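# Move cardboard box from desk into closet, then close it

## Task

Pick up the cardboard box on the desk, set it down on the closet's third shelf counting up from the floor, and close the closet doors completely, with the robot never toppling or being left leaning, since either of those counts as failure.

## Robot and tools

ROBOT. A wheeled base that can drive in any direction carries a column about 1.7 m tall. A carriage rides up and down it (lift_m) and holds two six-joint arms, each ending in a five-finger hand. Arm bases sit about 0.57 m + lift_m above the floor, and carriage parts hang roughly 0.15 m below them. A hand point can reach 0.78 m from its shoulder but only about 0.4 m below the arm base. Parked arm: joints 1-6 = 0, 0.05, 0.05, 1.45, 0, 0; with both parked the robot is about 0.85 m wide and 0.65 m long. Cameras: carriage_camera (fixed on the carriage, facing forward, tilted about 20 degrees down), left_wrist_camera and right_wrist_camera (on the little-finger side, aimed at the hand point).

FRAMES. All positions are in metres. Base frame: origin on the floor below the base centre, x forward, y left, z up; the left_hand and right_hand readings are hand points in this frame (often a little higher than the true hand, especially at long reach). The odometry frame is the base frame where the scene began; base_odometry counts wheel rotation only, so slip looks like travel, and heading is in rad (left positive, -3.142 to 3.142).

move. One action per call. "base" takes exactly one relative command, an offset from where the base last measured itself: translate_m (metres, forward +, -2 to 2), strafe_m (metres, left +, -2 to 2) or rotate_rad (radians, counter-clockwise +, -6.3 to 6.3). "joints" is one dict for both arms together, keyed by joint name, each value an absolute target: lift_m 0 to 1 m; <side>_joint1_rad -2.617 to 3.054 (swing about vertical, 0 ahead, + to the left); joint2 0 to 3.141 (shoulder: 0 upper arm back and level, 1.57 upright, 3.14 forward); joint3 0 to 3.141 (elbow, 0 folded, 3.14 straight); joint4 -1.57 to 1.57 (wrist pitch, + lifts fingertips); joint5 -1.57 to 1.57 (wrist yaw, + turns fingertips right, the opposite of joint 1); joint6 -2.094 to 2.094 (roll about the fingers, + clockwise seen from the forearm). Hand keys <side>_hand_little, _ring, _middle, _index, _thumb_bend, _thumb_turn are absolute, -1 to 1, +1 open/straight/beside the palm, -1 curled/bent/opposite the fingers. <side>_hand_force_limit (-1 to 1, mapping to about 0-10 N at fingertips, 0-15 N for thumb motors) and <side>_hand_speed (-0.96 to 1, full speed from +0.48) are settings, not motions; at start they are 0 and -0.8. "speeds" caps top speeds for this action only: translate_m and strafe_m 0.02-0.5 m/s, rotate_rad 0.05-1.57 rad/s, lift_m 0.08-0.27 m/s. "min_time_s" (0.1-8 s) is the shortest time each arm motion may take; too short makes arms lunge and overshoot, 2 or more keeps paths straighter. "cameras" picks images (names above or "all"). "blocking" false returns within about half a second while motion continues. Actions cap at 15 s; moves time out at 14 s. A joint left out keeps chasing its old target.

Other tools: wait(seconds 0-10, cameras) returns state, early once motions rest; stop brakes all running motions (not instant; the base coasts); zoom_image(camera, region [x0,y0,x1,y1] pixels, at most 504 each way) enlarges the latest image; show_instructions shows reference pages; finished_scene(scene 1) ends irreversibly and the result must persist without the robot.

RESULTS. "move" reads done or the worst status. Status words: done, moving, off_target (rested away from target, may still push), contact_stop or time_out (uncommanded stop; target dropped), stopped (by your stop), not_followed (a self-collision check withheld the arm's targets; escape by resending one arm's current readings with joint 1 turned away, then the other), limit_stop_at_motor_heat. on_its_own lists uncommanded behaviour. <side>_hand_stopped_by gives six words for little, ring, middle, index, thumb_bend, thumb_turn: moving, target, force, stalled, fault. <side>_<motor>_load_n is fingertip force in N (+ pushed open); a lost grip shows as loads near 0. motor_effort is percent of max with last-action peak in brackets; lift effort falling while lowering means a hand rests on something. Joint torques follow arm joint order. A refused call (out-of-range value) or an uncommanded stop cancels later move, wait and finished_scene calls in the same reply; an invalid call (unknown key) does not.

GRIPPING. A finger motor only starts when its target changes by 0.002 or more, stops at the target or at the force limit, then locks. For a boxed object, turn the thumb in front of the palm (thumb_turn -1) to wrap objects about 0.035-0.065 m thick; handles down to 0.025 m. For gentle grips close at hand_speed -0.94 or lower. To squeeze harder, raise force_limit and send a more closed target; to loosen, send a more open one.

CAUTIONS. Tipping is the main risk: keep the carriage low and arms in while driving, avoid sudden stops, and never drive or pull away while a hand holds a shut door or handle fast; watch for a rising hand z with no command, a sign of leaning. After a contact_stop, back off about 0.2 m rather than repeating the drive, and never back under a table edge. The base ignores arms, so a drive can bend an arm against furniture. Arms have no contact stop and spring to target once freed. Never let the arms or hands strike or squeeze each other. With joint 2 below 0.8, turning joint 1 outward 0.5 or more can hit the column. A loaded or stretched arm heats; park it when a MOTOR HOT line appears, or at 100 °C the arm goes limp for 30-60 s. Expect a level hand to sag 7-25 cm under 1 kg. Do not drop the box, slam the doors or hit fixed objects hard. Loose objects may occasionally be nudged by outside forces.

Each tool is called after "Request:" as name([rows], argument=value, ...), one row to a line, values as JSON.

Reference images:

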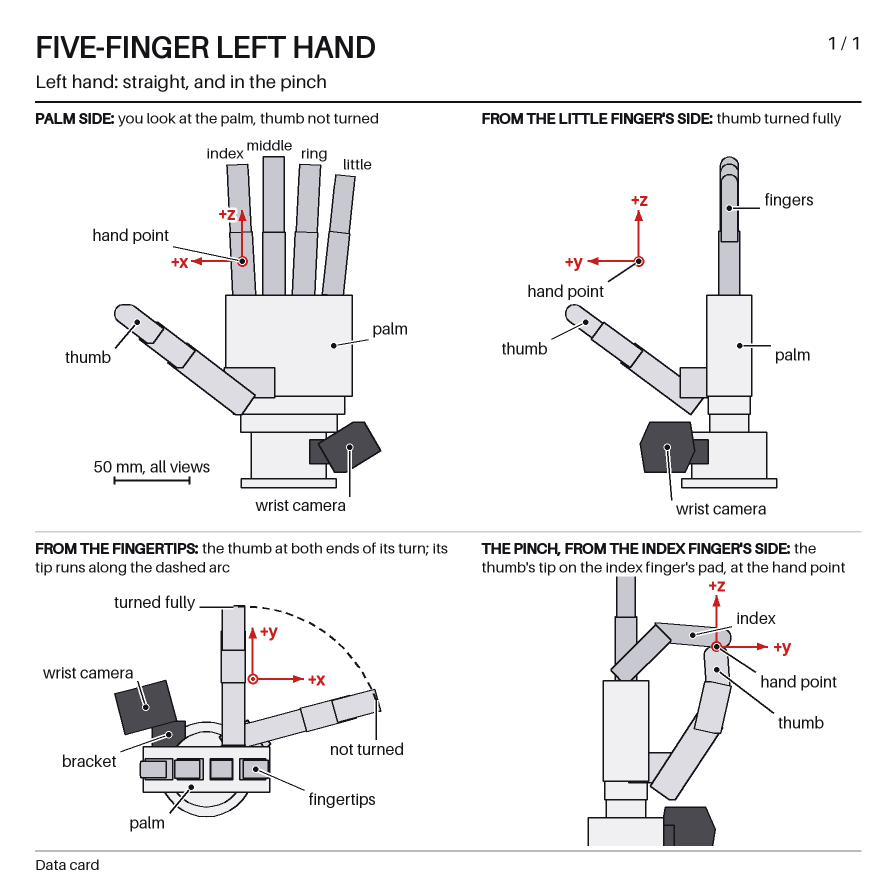

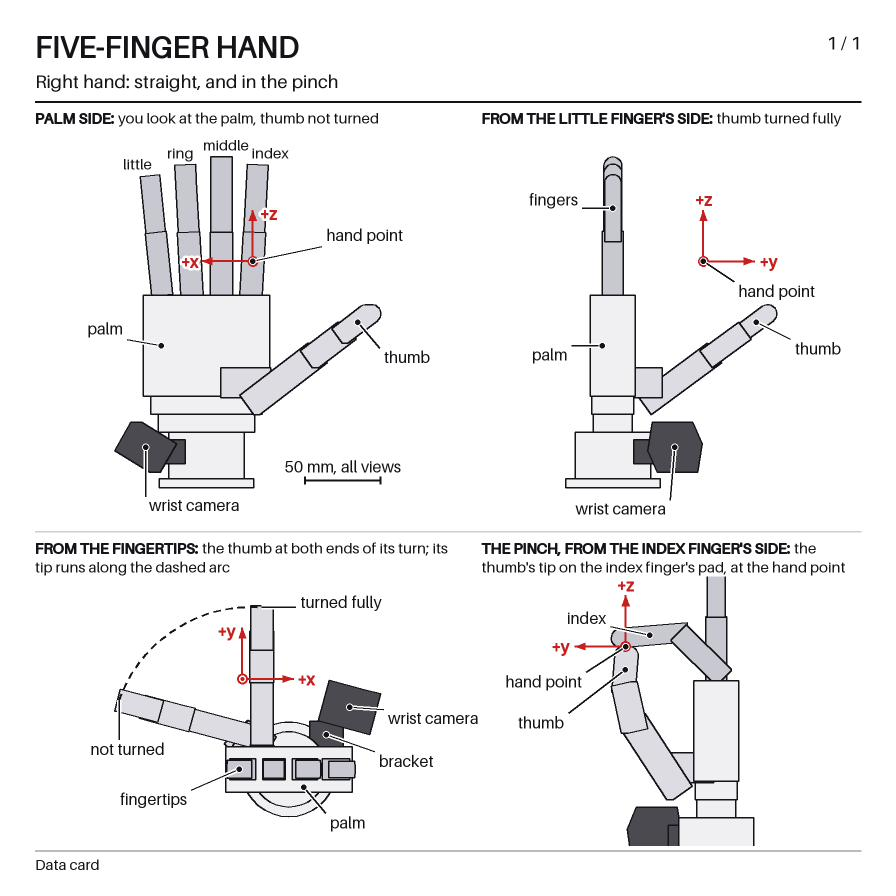

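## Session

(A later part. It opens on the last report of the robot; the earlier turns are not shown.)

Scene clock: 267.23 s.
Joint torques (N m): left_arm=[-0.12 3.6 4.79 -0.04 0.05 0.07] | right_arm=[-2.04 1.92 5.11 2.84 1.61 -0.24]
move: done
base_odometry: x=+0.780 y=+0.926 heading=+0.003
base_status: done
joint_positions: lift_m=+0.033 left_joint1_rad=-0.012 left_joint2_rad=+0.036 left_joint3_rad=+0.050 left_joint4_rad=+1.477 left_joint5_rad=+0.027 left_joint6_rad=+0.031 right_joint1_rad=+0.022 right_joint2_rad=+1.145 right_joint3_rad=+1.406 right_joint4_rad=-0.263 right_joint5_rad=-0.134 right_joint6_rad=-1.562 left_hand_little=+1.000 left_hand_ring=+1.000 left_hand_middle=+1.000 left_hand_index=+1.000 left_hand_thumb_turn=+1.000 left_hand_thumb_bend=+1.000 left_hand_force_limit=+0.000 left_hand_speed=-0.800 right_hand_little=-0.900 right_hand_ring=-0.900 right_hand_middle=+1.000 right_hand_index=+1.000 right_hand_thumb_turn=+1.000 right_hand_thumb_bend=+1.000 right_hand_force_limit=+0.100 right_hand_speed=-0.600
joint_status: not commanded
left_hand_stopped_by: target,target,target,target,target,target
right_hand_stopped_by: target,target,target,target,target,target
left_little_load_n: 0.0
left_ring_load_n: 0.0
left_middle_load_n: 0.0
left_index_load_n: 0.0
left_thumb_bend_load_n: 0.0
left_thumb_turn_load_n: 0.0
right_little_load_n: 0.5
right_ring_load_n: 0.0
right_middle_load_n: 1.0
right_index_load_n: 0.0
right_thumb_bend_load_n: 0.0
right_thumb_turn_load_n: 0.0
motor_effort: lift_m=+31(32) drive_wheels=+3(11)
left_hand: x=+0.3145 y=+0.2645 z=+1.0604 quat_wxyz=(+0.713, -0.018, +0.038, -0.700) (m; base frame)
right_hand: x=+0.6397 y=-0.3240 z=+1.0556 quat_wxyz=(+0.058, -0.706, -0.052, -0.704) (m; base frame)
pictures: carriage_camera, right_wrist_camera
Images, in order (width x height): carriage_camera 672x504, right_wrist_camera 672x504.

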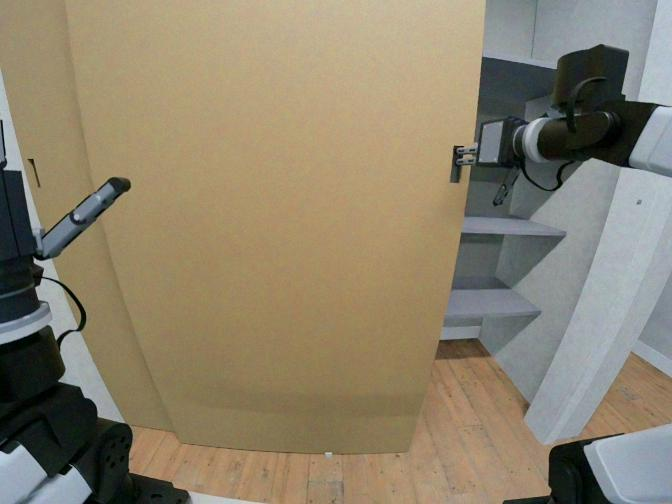

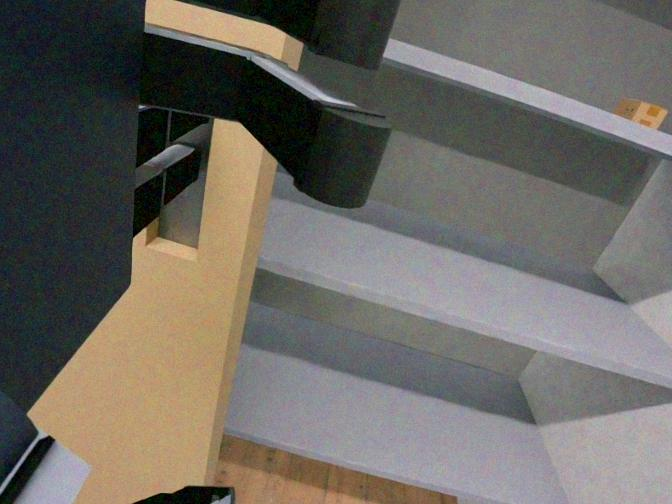

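Request:
move(joints={"right_joint5_rad":0.12}, min_time_s=1)

Request:
move(base={"strafe_m": -0.04}, speeds={"strafe_m": 0.06}, cameras=["carriage_camera","right_wrist_camera"])

Request:
zoom_image(camera="carriage_camera", region=[420, 110, 540, 210])

Scene clock: 269.50 s.
Joint torques (N m): left_arm=[-0.18 3.62 4.83 -0.01 0.05 0.08] | right_arm=[-2.84 2.06 4.85 2.74 2.47 -0.29]
move: off_target
base_odometry: x=+0.780 y=+0.926 heading=+0.003
base_status: not commanded
joint_positions: lift_m=+0.033 left_joint1_rad=-0.012 left_joint2_rad=+0.036 left_joint3_rad=+0.050 left_joint4_rad=+1.477 left_joint5_rad=+0.027 left_joint6_rad=+0.031 right_joint1_rad=+0.032 right_joint2_rad=+1.145 right_joint3_rad=+1.406 right_joint4_rad=-0.262 right_joint5_rad=-0.097 right_joint6_rad=-1.562 left_hand_little=+1.000 left_hand_ring=+1.000 left_hand_middle=+1.000 left_hand_index=+1.000 left_hand_thumb_turn=+1.000 left_hand_thumb_bend=+1.000 left_hand_force_limit=+0.000 left_hand_speed=-0.800 right_hand_little=-0.900 right_hand_ring=-0.900 right_hand_middle=+1.000 right_hand_index=+1.000 right_hand_thumb_turn=+1.000 right_hand_thumb_bend=+1.000 right_hand_force_limit=+0.100 right_hand_speed=-0.600
joint_status: right_joint5_rad off_target (ended at -0.097, target +0.120)
left_hand_stopped_by: target,target,target,target,target,target
right_hand_stopped_by: target,target,target,target,target,target
left_little_load_n: 0.0
left_ring_load_n: 0.0
left_middle_load_n: 0.0
left_index_load_n: 0.0
left_thumb_bend_load_n: 0.0
left_thumb_turn_load_n: 0.0
right_little_load_n: 0.0
right_ring_load_n: 0.0
right_middle_load_n: 2.0
right_index_load_n: 0.0
right_thumb_bend_load_n: 0.0
right_thumb_turn_load_n: 0.0
motor_effort: lift_m=+31(32) drive_wheels=+3(3)
left_hand: x=+0.3145 y=+0.2645 z=+1.0604 quat_wxyz=(+0.713, -0.018, +0.038, -0.700) (m; base frame)
right_hand: x=+0.6388 y=-0.3275 z=+1.0558 quat_wxyz=(+0.048, -0.706, -0.042, -0.705) (m; base frame)
pictures: none

Scene clock: 270.80 s.
Joint torques (N m): left_arm=[-0.29 3.58 4.72 -0.03 0.02 0.05] | right_arm=[-4.79 0.8 4.98 2.66 3.05 -0.27]
move: done
base_odometry: x=+0.780 y=+0.886 heading=+0.003
base_status: done
joint_positions: lift_m=+0.033 left_joint1_rad=-0.012 left_joint2_rad=+0.036 left_joint3_rad=+0.050 left_joint4_rad=+1.477 left_joint5_rad=+0.027 left_joint6_rad=+0.031 right_joint1_rad=+0.055 right_joint2_rad=+1.156 right_joint3_rad=+1.406 right_joint4_rad=-0.247 right_joint5_rad=-0.143 right_joint6_rad=-1.562 left_hand_little=+1.000 left_hand_ring=+1.000 left_hand_middle=+1.000 left_hand_index=+1.000 left_hand_thumb_turn=+1.000 left_hand_thumb_bend=+1.000 left_hand_force_limit=+0.000 left_hand_speed=-0.800 right_hand_little=-0.900 right_hand_ring=-0.900 right_hand_middle=+1.000 right_hand_index=+1.000 right_hand_thumb_turn=+1.000 right_hand_thumb_bend=+1.000 right_hand_force_limit=+0.100 right_hand_speed=-0.600
joint_status: not commanded
left_hand_stopped_by: target,target,target,target,target,target
right_hand_stopped_by: target,target,target,target,target,target
left_little_load_n: 0.0
left_ring_load_n: 0.0
left_middle_load_n: 0.0
left_index_load_n: 0.0
left_thumb_bend_load_n: 0.0
left_thumb_turn_load_n: 0.0
right_little_load_n: 0.0
right_ring_load_n: 0.0
right_middle_load_n: 2.0
right_index_load_n: 0.0
right_thumb_bend_load_n: 0.0
right_thumb_turn_load_n: 0.0
motor_effort: lift_m=+31(32) drive_wheels=+4(15)
left_hand: x=+0.3145 y=+0.2645 z=+1.0604 quat_wxyz=(+0.713, -0.018, +0.038, -0.700) (m; base frame)
right_hand: x=+0.6445 y=-0.3087 z=+1.0559 quat_wxyz=(+0.073, -0.703, -0.067, -0.705) (m; base frame)
pictures: carriage_camera, right_wrist_camera
Images, in order (width x height): carriage_camera 672x504, right_wrist_camera 672x504.

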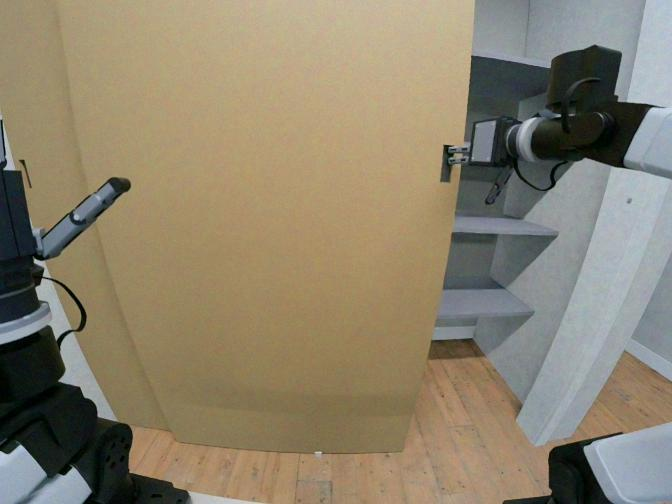

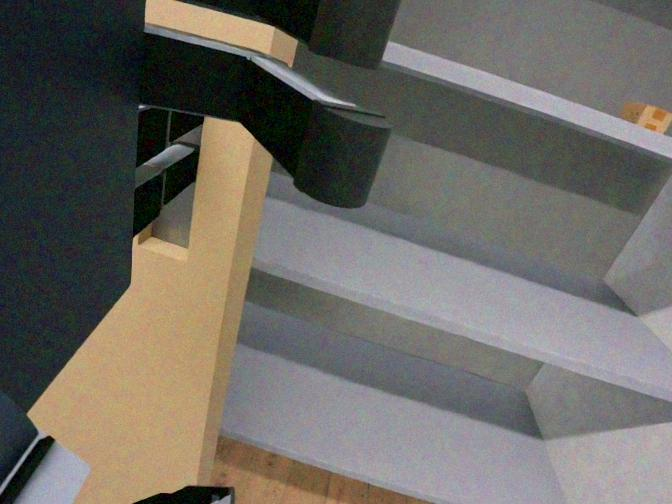

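Scaled by 4.200 from the camera's 672x504 image, which has a finer 960x720 frame.

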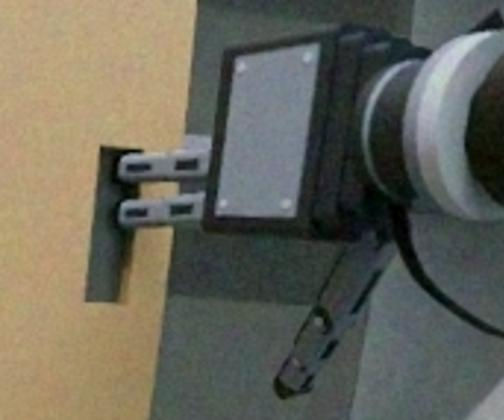

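Request:
move(joints={"right_joint5_rad":0.3}, min_time_s=1)

Request:
move(base={"strafe_m": -0.06}, speeds={"strafe_m": 0.06}, cameras=["carriage_camera","right_wrist_camera"])

Request:
zoom_image(camera="carriage_camera", region=[420, 110, 540, 210])

Scene clock: 273.57 s.
Joint torques (N m): left_arm=[-0.21 3.58 4.75 -0.01 0.05 0.05] | right_arm=[-5.49 1.76 5.16 2.82 2.6 -0.29]
move: off_target
base_odometry: x=+0.780 y=+0.886 heading=+0.003
base_status: not commanded
joint_positions: lift_m=+0.033 left_joint1_rad=-0.012 left_joint2_rad=+0.036 left_joint3_rad=+0.050 left_joint4_rad=+1.477 left_joint5_rad=+0.027 left_joint6_rad=+0.031 right_joint1_rad=+0.060 right_joint2_rad=+1.147 right_joint3_rad=+1.406 right_joint4_rad=-0.259 right_joint5_rad=+0.073 right_joint6_rad=-1.562 left_hand_little=+1.000 left_hand_ring=+1.000 left_hand_middle=+1.000 left_hand_index=+1.000 left_hand_thumb_turn=+1.000 left_hand_thumb_bend=+1.000 left_hand_force_limit=+0.000 left_hand_speed=-0.800 right_hand_little=-0.900 right_hand_ring=-0.900 right_hand_middle=+1.000 right_hand_index=+1.000 right_hand_thumb_turn=+1.000 right_hand_thumb_bend=+1.000 right_hand_force_limit=+0.100 right_hand_speed=-0.600
joint_status: right_joint5_rad off_target (ended at +0.073, target +0.300)
left_hand_stopped_by: target,target,target,target,target,target
right_hand_stopped_by: target,target,target,target,target,target
left_little_load_n: 0.0
left_ring_load_n: 0.0
left_middle_load_n: 0.0
left_index_load_n: 0.5
left_thumb_bend_load_n: 0.0
left_thumb_turn_load_n: 0.0
right_little_load_n: 0.0
right_ring_load_n: 0.0
right_middle_load_n: 2.0
right_index_load_n: 0.0
right_thumb_bend_load_n: 0.0
right_thumb_turn_load_n: 0.0
motor_effort: lift_m=+31(31) drive_wheels=+4(4)
left_hand: x=+0.3145 y=+0.2645 z=+1.0604 quat_wxyz=(+0.713, -0.018, +0.038, -0.700) (m; base frame)
right_hand: x=+0.6325 y=-0.3494 z=+1.0561 quat_wxyz=(-0.001, -0.707, +0.008, -0.707) (m; base frame)
pictures: none

Scene clock: 275.53 s.
Joint torques (N m): left_arm=[-0.21 3.56 4.86 -0.02 0.03 0.06] | right_arm=[-3.89 0.44 5.09 2.6 1.76 -0.26]
move: done
base_odometry: x=+0.780 y=+0.826 heading=+0.003
base_status: done
joint_positions: lift_m=+0.033 left_joint1_rad=-0.012 left_joint2_rad=+0.036 left_joint3_rad=+0.050 left_joint4_rad=+1.477 left_joint5_rad=+0.027 left_joint6_rad=+0.031 right_joint1_rad=+0.044 right_joint2_rad=+1.158 right_joint3_rad=+1.406 right_joint4_rad=-0.241 right_joint5_rad=+0.145 right_joint6_rad=-1.562 left_hand_little=+1.000 left_hand_ring=+1.000 left_hand_middle=+1.000 left_hand_index=+1.000 left_hand_thumb_turn=+1.000 left_hand_thumb_bend=+1.000 left_hand_force_limit=+0.000 left_hand_speed=-0.800 right_hand_little=-0.900 right_hand_ring=-0.900 right_hand_middle=+1.000 right_hand_index=+1.000 right_hand_thumb_turn=+1.000 right_hand_thumb_bend=+1.000 right_hand_force_limit=+0.100 right_hand_speed=-0.600
joint_status: not commanded
left_hand_stopped_by: target,target,target,target,target,target
right_hand_stopped_by: target,target,target,target,target,target
left_little_load_n: -0.5
left_ring_load_n: 0.0
left_middle_load_n: 0.0
left_index_load_n: 0.0
left_thumb_bend_load_n: 0.0
left_thumb_turn_load_n: 0.0
right_little_load_n: 0.0
right_ring_load_n: 0.0
right_middle_load_n: 1.0
right_index_load_n: 0.0
right_thumb_bend_load_n: 0.0
right_thumb_turn_load_n: 0.0
on_its_own: right_joint5_rad moved +0.072 toward your old target +0.300
motor_effort: lift_m=+31(32) drive_wheels=+4(15)
left_hand: x=+0.3145 y=+0.2645 z=+1.0604 quat_wxyz=(+0.713, -0.018, +0.038, -0.700) (m; base frame)
right_hand: x=+0.6303 y=-0.3696 z=+1.0567 quat_wxyz=(-0.032, -0.703, +0.039, -0.709) (m; base frame)
pictures: carriage_camera, right_wrist_camera
Images, in order (width x height): carriage_camera 672x504, right_wrist_camera 672x504.

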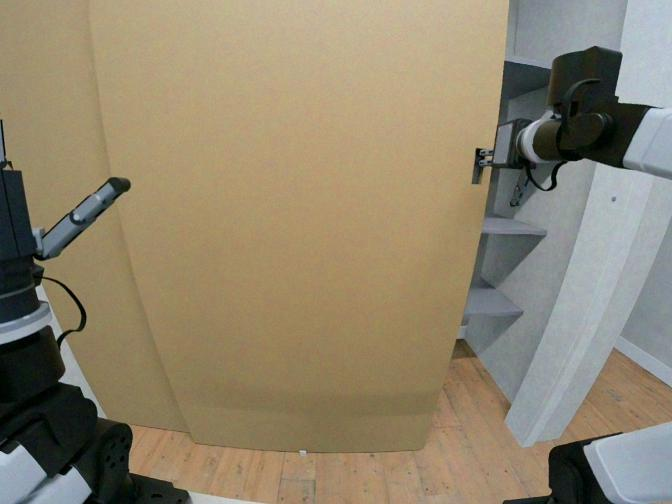

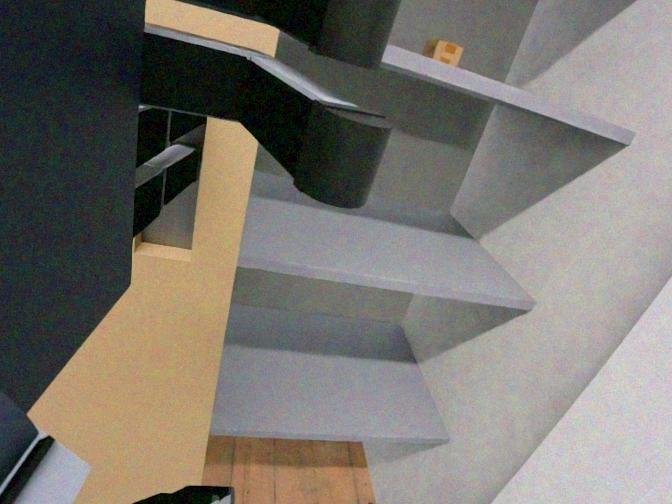

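Scaled by 4.200 from the camera's 672x504 image, which has a finer 960x720 frame.

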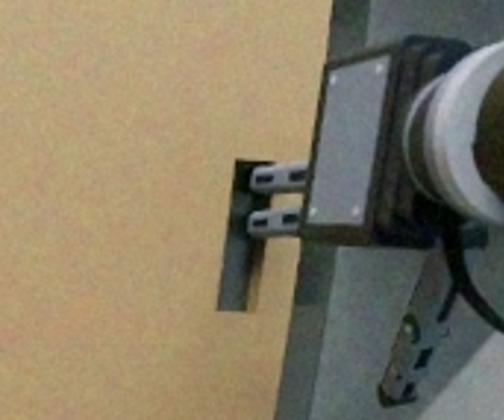

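Request:
move(base={"strafe_m": -0.12}, speeds={"strafe_m": 0.07}, cameras=["carriage_camera", "right_wrist_camera"])

Scene clock: 279.50 s.
Joint torques (N m): left_arm=[-0.12 3.58 4.85 -0.02 0.07 0.07] | right_arm=[-3.81 -0.8 4.98 2.4 1.73 -0.3]
move: done
base_odometry: x=+0.781 y=+0.706 heading=+0.003
base_status: done
joint_positions: lift_m=+0.033 left_joint1_rad=-0.012 left_joint2_rad=+0.036 left_joint3_rad=+0.050 left_joint4_rad=+1.477 left_joint5_rad=+0.027 left_joint6_rad=+0.031 right_joint1_rad=+0.042 right_joint2_rad=+1.168 right_joint3_rad=+1.406 right_joint4_rad=-0.220 right_joint5_rad=+0.148 right_joint6_rad=-1.562 left_hand_little=+1.000 left_hand_ring=+1.000 left_hand_middle=+1.000 left_hand_index=+1.000 left_hand_thumb_turn=+1.000 left_hand_thumb_bend=+1.000 left_hand_force_limit=+0.000 left_hand_speed=-0.800 right_hand_little=-0.900 right_hand_ring=-0.900 right_hand_middle=+1.000 right_hand_index=+1.000 right_hand_thumb_turn=+1.000 right_hand_thumb_bend=+1.000 right_hand_force_limit=+0.100 right_hand_speed=-0.600
joint_status: not commanded
left_hand_stopped_by: target,target,target,target,target,target
right_hand_stopped_by: target,target,target,target,target,target
left_little_load_n: 0.0
left_ring_load_n: 0.0
left_middle_load_n: 0.0
left_index_load_n: 0.0
left_thumb_bend_load_n: 0.0
left_thumb_turn_load_n: 0.0
right_little_load_n: 0.0
right_ring_load_n: 0.0
right_middle_load_n: 1.0
right_index_load_n: 0.0
right_thumb_bend_load_n: 0.0
right_thumb_turn_load_n: 0.0
motor_effort: lift_m=+31(32) drive_wheels=+3(15)
left_hand: x=+0.3145 y=+0.2645 z=+1.0604 quat_wxyz=(+0.713, -0.018, +0.038, -0.700) (m; base frame)
right_hand: x=+0.6341 y=-0.3705 z=+1.0583 quat_wxyz=(-0.033, -0.699, +0.041, -0.713) (m; base frame)
pictures: carriage_camera, right_wrist_camera
Images, in order (width x height): carriage_camera 672x504, right_wrist_camera 672x504.

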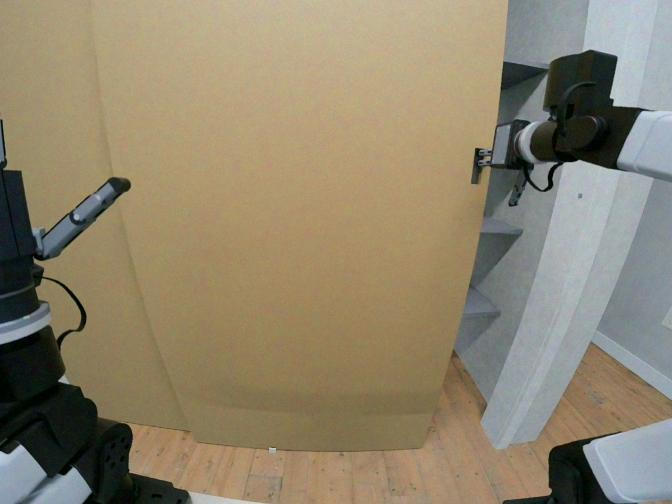

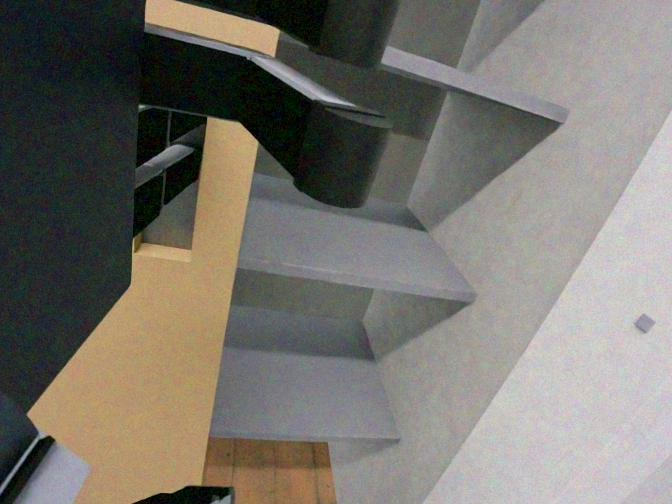

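Request:
move(base={"strafe_m": -0.13}, speeds={"strafe_m": 0.07}, cameras=["carriage_camera", "right_wrist_camera"])

Request:
zoom_image(camera="carriage_camera", region=[420, 100, 600, 220])

Scene clock: 282.97 s.
Joint torques (N m): left_arm=[-0.27 3.49 4.83 -0.02 0.04 0.07] | right_arm=[-3.69 -2.37 5.3 2.14 1.73 -0.31]
move: done
base_odometry: x=+0.782 y=+0.576 heading=+0.004
base_status: done
joint_positions: lift_m=+0.033 left_joint1_rad=-0.012 left_joint2_rad=+0.036 left_joint3_rad=+0.050 left_joint4_rad=+1.477 left_joint5_rad=+0.027 left_joint6_rad=+0.031 right_joint1_rad=+0.040 right_joint2_rad=+1.184 right_joint3_rad=+1.406 right_joint4_rad=-0.197 right_joint5_rad=+0.149 right_joint6_rad=-1.562 left_hand_little=+1.000 left_hand_ring=+1.000 left_hand_middle=+1.000 left_hand_index=+1.000 left_hand_thumb_turn=+1.000 left_hand_thumb_bend=+1.000 left_hand_force_limit=+0.000 left_hand_speed=-0.800 right_hand_little=-0.900 right_hand_ring=-0.900 right_hand_middle=+1.000 right_hand_index=+1.000 right_hand_thumb_turn=+1.000 right_hand_thumb_bend=+1.000 right_hand_force_limit=+0.100 right_hand_speed=-0.600
joint_status: not commanded
left_hand_stopped_by: target,target,target,target,target,target
right_hand_stopped_by: target,target,target,target,target,target
left_little_load_n: 0.0
left_ring_load_n: 0.0
left_middle_load_n: 0.0
left_index_load_n: 0.0
left_thumb_bend_load_n: 0.0
left_thumb_turn_load_n: 0.0
right_little_load_n: 0.0
right_ring_load_n: 0.0
right_middle_load_n: 1.0
right_index_load_n: 0.0
right_thumb_bend_load_n: 0.0
right_thumb_turn_load_n: 0.0
motor_effort: lift_m=+30(32) drive_wheels=+3(15)
left_hand: x=+0.3145 y=+0.2644 z=+1.0604 quat_wxyz=(+0.713, -0.018, +0.038, -0.700) (m; base frame)
right_hand: x=+0.6396 y=-0.3714 z=+1.0581 quat_wxyz=(-0.034, -0.697, +0.043, -0.715) (m; base frame)
pictures: carriage_camera, right_wrist_camera
Images, in order (width x height): carriage_camera 672x504, right_wrist_camera 672x504.

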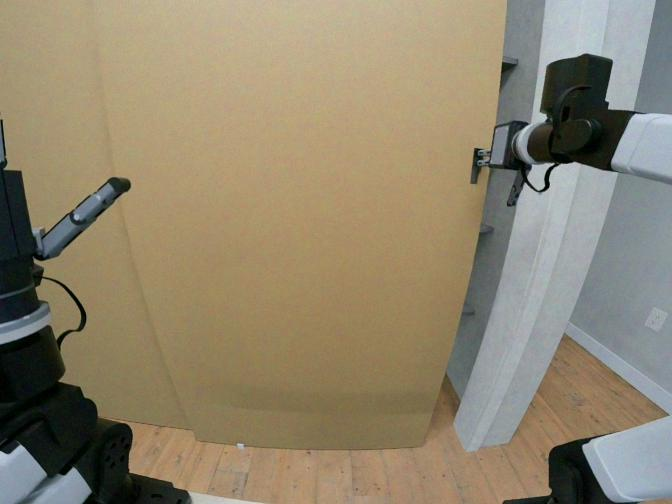

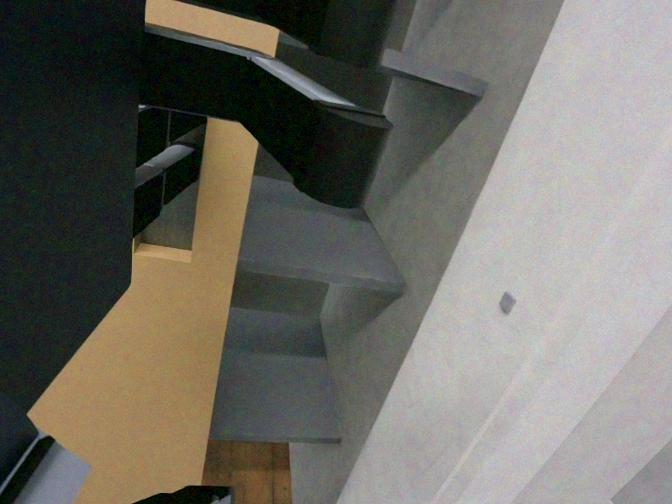

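Scaled by 2.800 from the camera's 672x504 image, which has a finer 960x720 frame.

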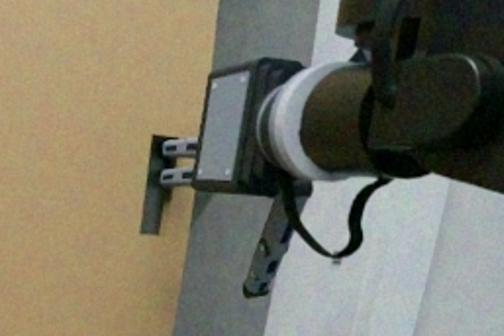

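Request:
move(base={"strafe_m": -0.10}, speeds={"strafe_m": 0.07}, cameras=["carriage_camera", "right_wrist_camera"])

Request:
zoom_image(camera="carriage_camera", region=[420, 100, 600, 220])

Scene clock: 285.77 s.
Joint torques (N m): left_arm=[-0.34 3.59 4.79 -0.02 0.09 0.07] | right_arm=[-3.33 -3.18 5.24 2.06 1.69 -0.3]
move: done
base_odometry: x=+0.782 y=+0.476 heading=+0.004
base_status: done
joint_positions: lift_m=+0.033 left_joint1_rad=-0.012 left_joint2_rad=+0.036 left_joint3_rad=+0.050 left_joint4_rad=+1.477 left_joint5_rad=+0.027 left_joint6_rad=+0.031 right_joint1_rad=+0.038 right_joint2_rad=+1.190 right_joint3_rad=+1.406 right_joint4_rad=-0.188 right_joint5_rad=+0.155 right_joint6_rad=-1.562 left_hand_little=+1.000 left_hand_ring=+1.000 left_hand_middle=+1.000 left_hand_index=+1.000 left_hand_thumb_turn=+1.000 left_hand_thumb_bend=+1.000 left_hand_force_limit=+0.000 left_hand_speed=-0.800 right_hand_little=-0.900 right_hand_ring=-0.900 right_hand_middle=+1.000 right_hand_index=+1.000 right_hand_thumb_turn=+1.000 right_hand_thumb_bend=+1.000 right_hand_force_limit=+0.100 right_hand_speed=-0.600
joint_status: not commanded
left_hand_stopped_by: target,target,target,target,target,target
right_hand_stopped_by: target,target,target,target,target,target
left_little_load_n: 0.0
left_ring_load_n: 0.0
left_middle_load_n: 0.0
left_index_load_n: 0.0
left_thumb_bend_load_n: 0.0
left_thumb_turn_load_n: 0.0
right_little_load_n: 0.0
right_ring_load_n: 0.0
right_middle_load_n: 1.0
right_index_load_n: 0.0
right_thumb_bend_load_n: 0.0
right_thumb_turn_load_n: 0.0
motor_effort: lift_m=+31(32) drive_wheels=+3(14)
left_hand: x=+0.3145 y=+0.2644 z=+1.0604 quat_wxyz=(+0.713, -0.018, +0.038, -0.700) (m; base frame)
right_hand: x=+0.6413 y=-0.3735 z=+1.0580 quat_wxyz=(-0.037, -0.696, +0.046, -0.716) (m; base frame)
pictures: carriage_camera, right_wrist_camera
Images, in order (width x height): carriage_camera 672x504, right_wrist_camera 672x504.

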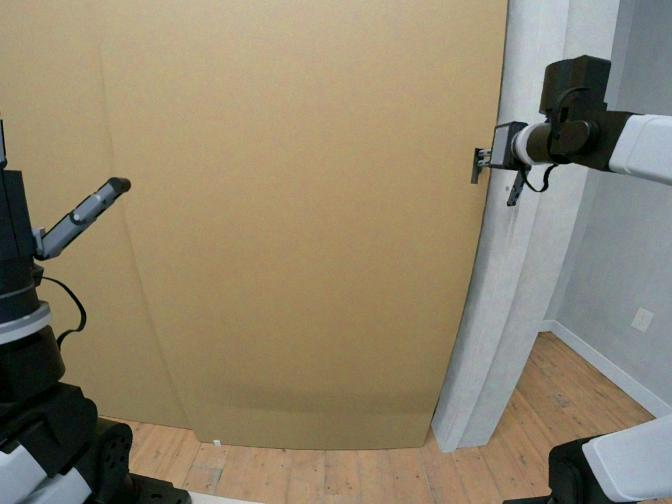

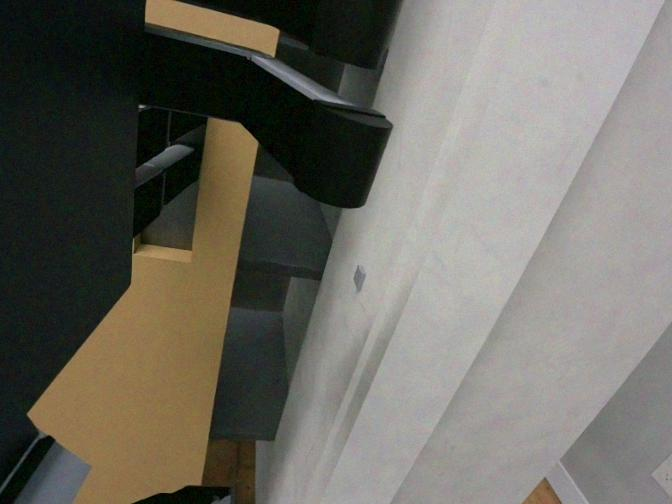

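Scaled by 2.800 from the camera's 672x504 image, which has a finer 960x720 frame.

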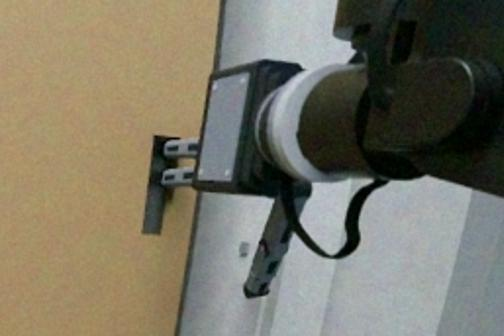

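Request:
move(base={"strafe_m": -0.07}, speeds={"strafe_m": 0.05}, cameras=["carriage_camera", "right_wrist_camera"])

Request:
zoom_image(camera="carriage_camera", region=[420, 100, 600, 220])

Scene clock: 288.90 s.
Joint torques (N m): left_arm=[-0.24 3.51 4.71 -0.01 0.04 0.06] | right_arm=[-3.88 -3.69 5.22 2.01 2 -0.26]
move: done
base_odometry: x=+0.783 y=+0.406 heading=+0.004
base_status: done
joint_positions: lift_m=+0.033 left_joint1_rad=-0.012 left_joint2_rad=+0.036 left_joint3_rad=+0.050 left_joint4_rad=+1.477 left_joint5_rad=+0.027 left_joint6_rad=+0.031 right_joint1_rad=+0.045 right_joint2_rad=+1.195 right_joint3_rad=+1.406 right_joint4_rad=-0.182 right_joint5_rad=+0.126 right_joint6_rad=-1.562 left_hand_little=+1.000 left_hand_ring=+1.000 left_hand_middle=+1.000 left_hand_index=+1.000 left_hand_thumb_turn=+1.000 left_hand_thumb_bend=+1.000 left_hand_force_limit=+0.000 left_hand_speed=-0.800 right_hand_little=-0.900 right_hand_ring=-0.900 right_hand_middle=+1.000 right_hand_index=+1.000 right_hand_thumb_turn=+1.000 right_hand_thumb_bend=+1.000 right_hand_force_limit=+0.100 right_hand_speed=-0.600
joint_status: not commanded
left_hand_stopped_by: target,target,target,target,target,target
right_hand_stopped_by: target,target,target,target,target,target
left_little_load_n: 0.0
left_ring_load_n: 0.0
left_middle_load_n: 0.0
left_index_load_n: 0.0
left_thumb_bend_load_n: 0.0
left_thumb_turn_load_n: 0.0
right_little_load_n: 0.0
right_ring_load_n: 0.0
right_middle_load_n: 1.5
right_index_load_n: 0.0
right_thumb_bend_load_n: 0.5
right_thumb_turn_load_n: 0.0
motor_effort: lift_m=+30(32) drive_wheels=+4(15)
left_hand: x=+0.3145 y=+0.2644 z=+1.0604 quat_wxyz=(+0.713, -0.018, +0.038, -0.700) (m; base frame)
right_hand: x=+0.6459 y=-0.3647 z=+1.0579 quat_wxyz=(-0.024, -0.696, +0.032, -0.717) (m; base frame)
pictures: carriage_camera, right_wrist_camera
Images, in order (width x height): carriage_camera 672x504, right_wrist_camera 672x504.

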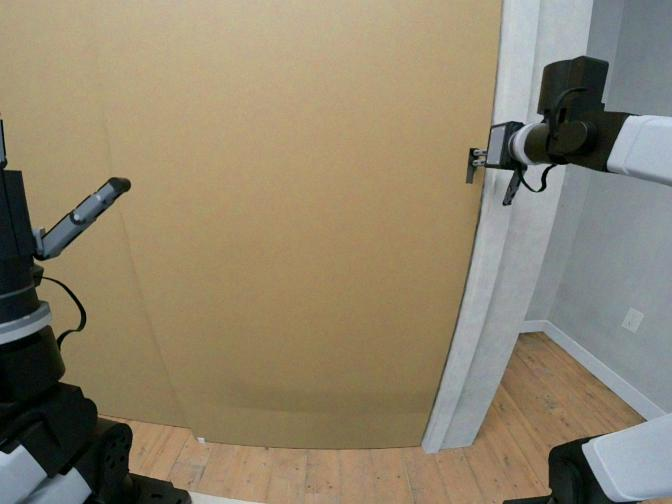

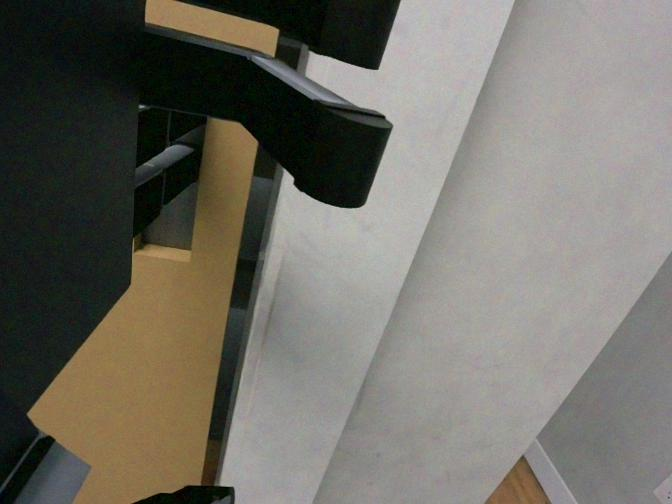

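Scaled by 2.800 from the camera's 672x504 image, which has a finer 960x720 frame.

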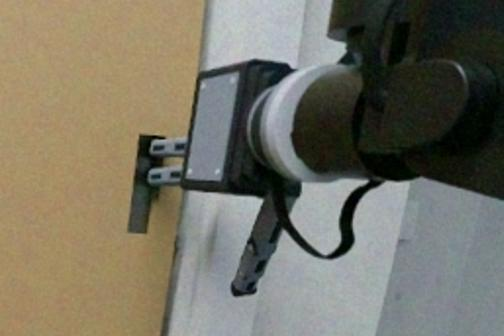

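Request:
move(base={"translate_m": 0.02}, speeds={"translate_m": 0.05})

Request:
move(base={"strafe_m": -0.03}, speeds={"strafe_m": 0.05}, cameras=["carriage_camera", "right_wrist_camera"])

Request:
zoom_image(camera="carriage_camera", region=[420, 100, 600, 220])

Scene clock: 290.90 s.
Joint torques (N m): left_arm=[-0.21 3.52 4.81 -0.05 0.04 0.08] | right_arm=[-3.97 0.36 5.16 2.63 2.07 -0.34]
move: done
base_odometry: x=+0.802 y=+0.406 heading=+0.004
base_status: done
joint_positions: lift_m=+0.033 left_joint1_rad=-0.012 left_joint2_rad=+0.036 left_joint3_rad=+0.050 left_joint4_rad=+1.477 left_joint5_rad=+0.027 left_joint6_rad=+0.031 right_joint1_rad=+0.045 right_joint2_rad=+1.160 right_joint3_rad=+1.406 right_joint4_rad=-0.239 right_joint5_rad=+0.124 right_joint6_rad=-1.562 left_hand_little=+1.000 left_hand_ring=+1.000 left_hand_middle=+1.000 left_hand_index=+1.000 left_hand_thumb_turn=+1.000 left_hand_thumb_bend=+1.000 left_hand_force_limit=+0.000 left_hand_speed=-0.800 right_hand_little=-0.900 right_hand_ring=-0.900 right_hand_middle=+1.000 right_hand_index=+1.000 right_hand_thumb_turn=+1.000 right_hand_thumb_bend=+1.000 right_hand_force_limit=+0.100 right_hand_speed=-0.600
joint_status: not commanded
left_hand_stopped_by: target,target,target,target,target,target
right_hand_stopped_by: target,target,target,target,target,target
left_little_load_n: 0.0
left_ring_load_n: 0.0
left_middle_load_n: 0.0
left_index_load_n: 0.0
left_thumb_bend_load_n: 0.0
left_thumb_turn_load_n: 0.0
right_little_load_n: 0.0
right_ring_load_n: 0.0
right_middle_load_n: 1.5
right_index_load_n: 0.0
right_thumb_bend_load_n: 0.0
right_thumb_turn_load_n: 0.0
motor_effort: lift_m=+30(32) drive_wheels=+6(9)
left_hand: x=+0.3145 y=+0.2644 z=+1.0604 quat_wxyz=(+0.713, -0.018, +0.038, -0.700) (m; base frame)
right_hand: x=+0.6328 y=-0.3651 z=+1.0565 quat_wxyz=(-0.025, -0.704, +0.031, -0.709) (m; base frame)
pictures: none

Scene clock: 292.00 s.
Joint torques (N m): left_arm=[-0.1 3.51 4.77 -0.02 0.05 0.08] | right_arm=[-4.14 0.54 5.01 2.61 2.74 -0.25]
move: done
base_odometry: x=+0.803 y=+0.376 heading=+0.004
base_status: done
joint_positions: lift_m=+0.033 left_joint1_rad=-0.012 left_joint2_rad=+0.036 left_joint3_rad=+0.050 left_joint4_rad=+1.477 left_joint5_rad=+0.027 left_joint6_rad=+0.031 right_joint1_rad=+0.048 right_joint2_rad=+1.159 right_joint3_rad=+1.406 right_joint4_rad=-0.240 right_joint5_rad=+0.064 right_joint6_rad=-1.562 left_hand_little=+1.000 left_hand_ring=+1.000 left_hand_middle=+1.000 left_hand_index=+1.000 left_hand_thumb_turn=+1.000 left_hand_thumb_bend=+1.000 left_hand_force_limit=+0.000 left_hand_speed=-0.800 right_hand_little=-0.900 right_hand_ring=-0.900 right_hand_middle=+1.000 right_hand_index=+1.000 right_hand_thumb_turn=+1.000 right_hand_thumb_bend=+1.000 right_hand_force_limit=+0.100 right_hand_speed=-0.600
joint_status: not commanded
left_hand_stopped_by: target,target,target,target,target,target
right_hand_stopped_by: target,target,target,target,target,target
left_little_load_n: 0.0
left_ring_load_n: 0.0
left_middle_load_n: 0.0
left_index_load_n: 0.0
left_thumb_bend_load_n: 0.0
left_thumb_turn_load_n: 0.0
right_little_load_n: 0.0
right_ring_load_n: 0.5
right_middle_load_n: 2.0
right_index_load_n: 0.0
right_thumb_bend_load_n: 0.0
right_thumb_turn_load_n: 0.0
motor_effort: lift_m=+31(32) drive_wheels=+5(16)
left_hand: x=+0.3145 y=+0.2644 z=+1.0604 quat_wxyz=(+0.713, -0.018, +0.038, -0.700) (m; base frame)
right_hand: x=+0.6369 y=-0.3525 z=+1.0565 quat_wxyz=(-0.002, -0.705, +0.009, -0.710) (m; base frame)
pictures: carriage_camera, right_wrist_camera
Images, in order (width x height): carriage_camera 672x504, right_wrist_camera 672x504.

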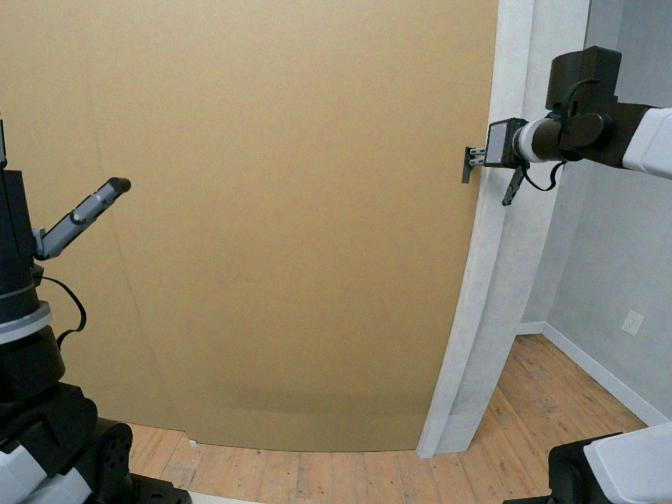

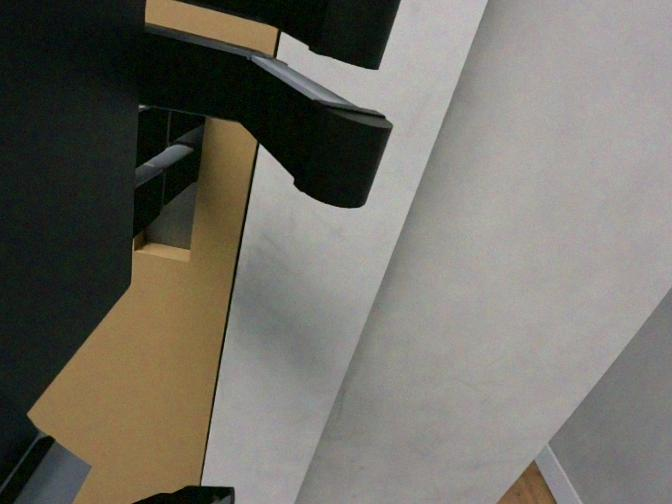

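Scaled by 2.800 from the camera's 672x504 image, which has a finer 960x720 frame.

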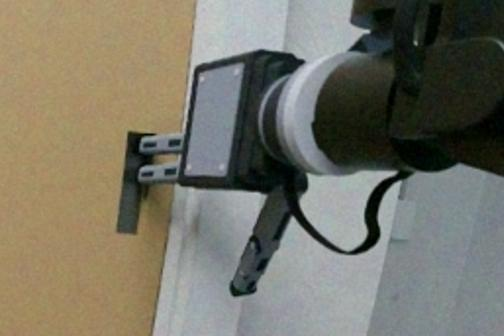

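Request:
zoom_image(camera="right_wrist_camera", region=[130, 200, 330, 500])

Request:
move(base={"strafe_m": -0.02}, speeds={"strafe_m": 0.04}, cameras=["carriage_camera", "right_wrist_camera"])

Request:
zoom_image(camera="right_wrist_camera", region=[130, 200, 330, 500])

Scaled by 1.680 from the camera's 672x504 image, which has a finer 960x720 frame.

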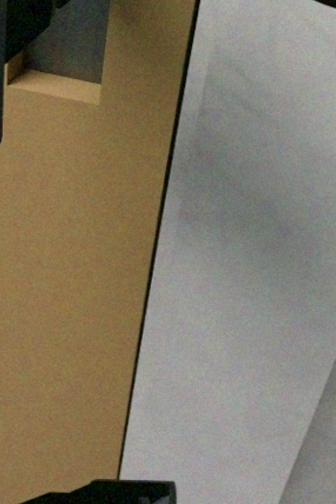

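Scene clock: 293.70 s.
Joint torques (N m): left_arm=[-0.24 3.48 4.77 -0.02 0.04 0.06] | right_arm=[-5.05 0.39 5.12 2.62 3.41 -0.32]
move: done
base_odometry: x=+0.803 y=+0.356 heading=+0.004
base_status: done
joint_positions: lift_m=+0.033 left_joint1_rad=-0.012 left_joint2_rad=+0.036 left_joint3_rad=+0.050 left_joint4_rad=+1.477 left_joint5_rad=+0.027 left_joint6_rad=+0.031 right_joint1_rad=+0.058 right_joint2_rad=+1.159 right_joint3_rad=+1.406 right_joint4_rad=-0.238 right_joint5_rad=+0.010 right_joint6_rad=-1.562 left_hand_little=+1.000 left_hand_ring=+1.000 left_hand_middle=+1.000 left_hand_index=+1.000 left_hand_thumb_turn=+1.000 left_hand_thumb_bend=+1.000 left_hand_force_limit=+0.000 left_hand_speed=-0.800 right_hand_little=-0.900 right_hand_ring=-0.900 right_hand_middle=+1.000 right_hand_index=+1.000 right_hand_thumb_turn=+1.000 right_hand_thumb_bend=+1.000 right_hand_force_limit=+0.100 right_hand_speed=-0.600
joint_status: not commanded
left_hand_stopped_by: target,target,target,target,target,target
right_hand_stopped_by: target,target,target,target,target,target
left_little_load_n: 0.0
left_ring_load_n: 0.0
left_middle_load_n: 0.0
left_index_load_n: -0.5
left_thumb_bend_load_n: 0.0
left_thumb_turn_load_n: 0.0
right_little_load_n: 0.0
right_ring_load_n: 0.0
right_middle_load_n: 2.0
right_index_load_n: 0.0
right_thumb_bend_load_n: 0.0
right_thumb_turn_load_n: 0.0
motor_effort: lift_m=+31(32) drive_wheels=+5(17)
left_hand: x=+0.3145 y=+0.2645 z=+1.0604 quat_wxyz=(+0.713, -0.018, +0.038, -0.700) (m; base frame)
right_hand: x=+0.6404 y=-0.3379 z=+1.0570 quat_wxyz=(+0.020, -0.704, -0.014, -0.710) (m; base frame)
pictures: carriage_camera, right_wrist_camera
Images, in order (width x height): carriage_camera 672x504, right_wrist_camera 672x504.

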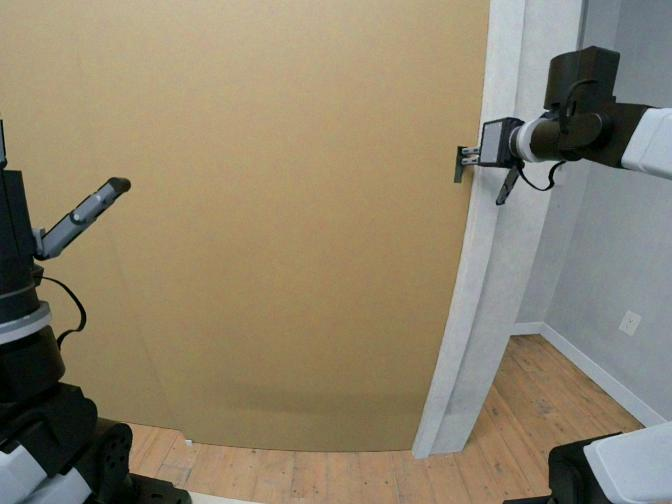

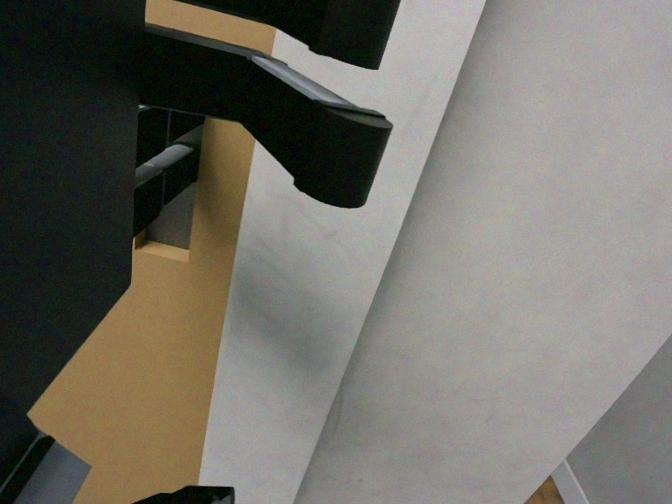

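Scaled by 1.680 from the camera's 672x504 image, which has a finer 960x720 frame.

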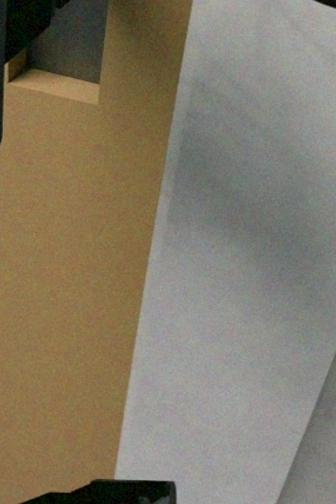

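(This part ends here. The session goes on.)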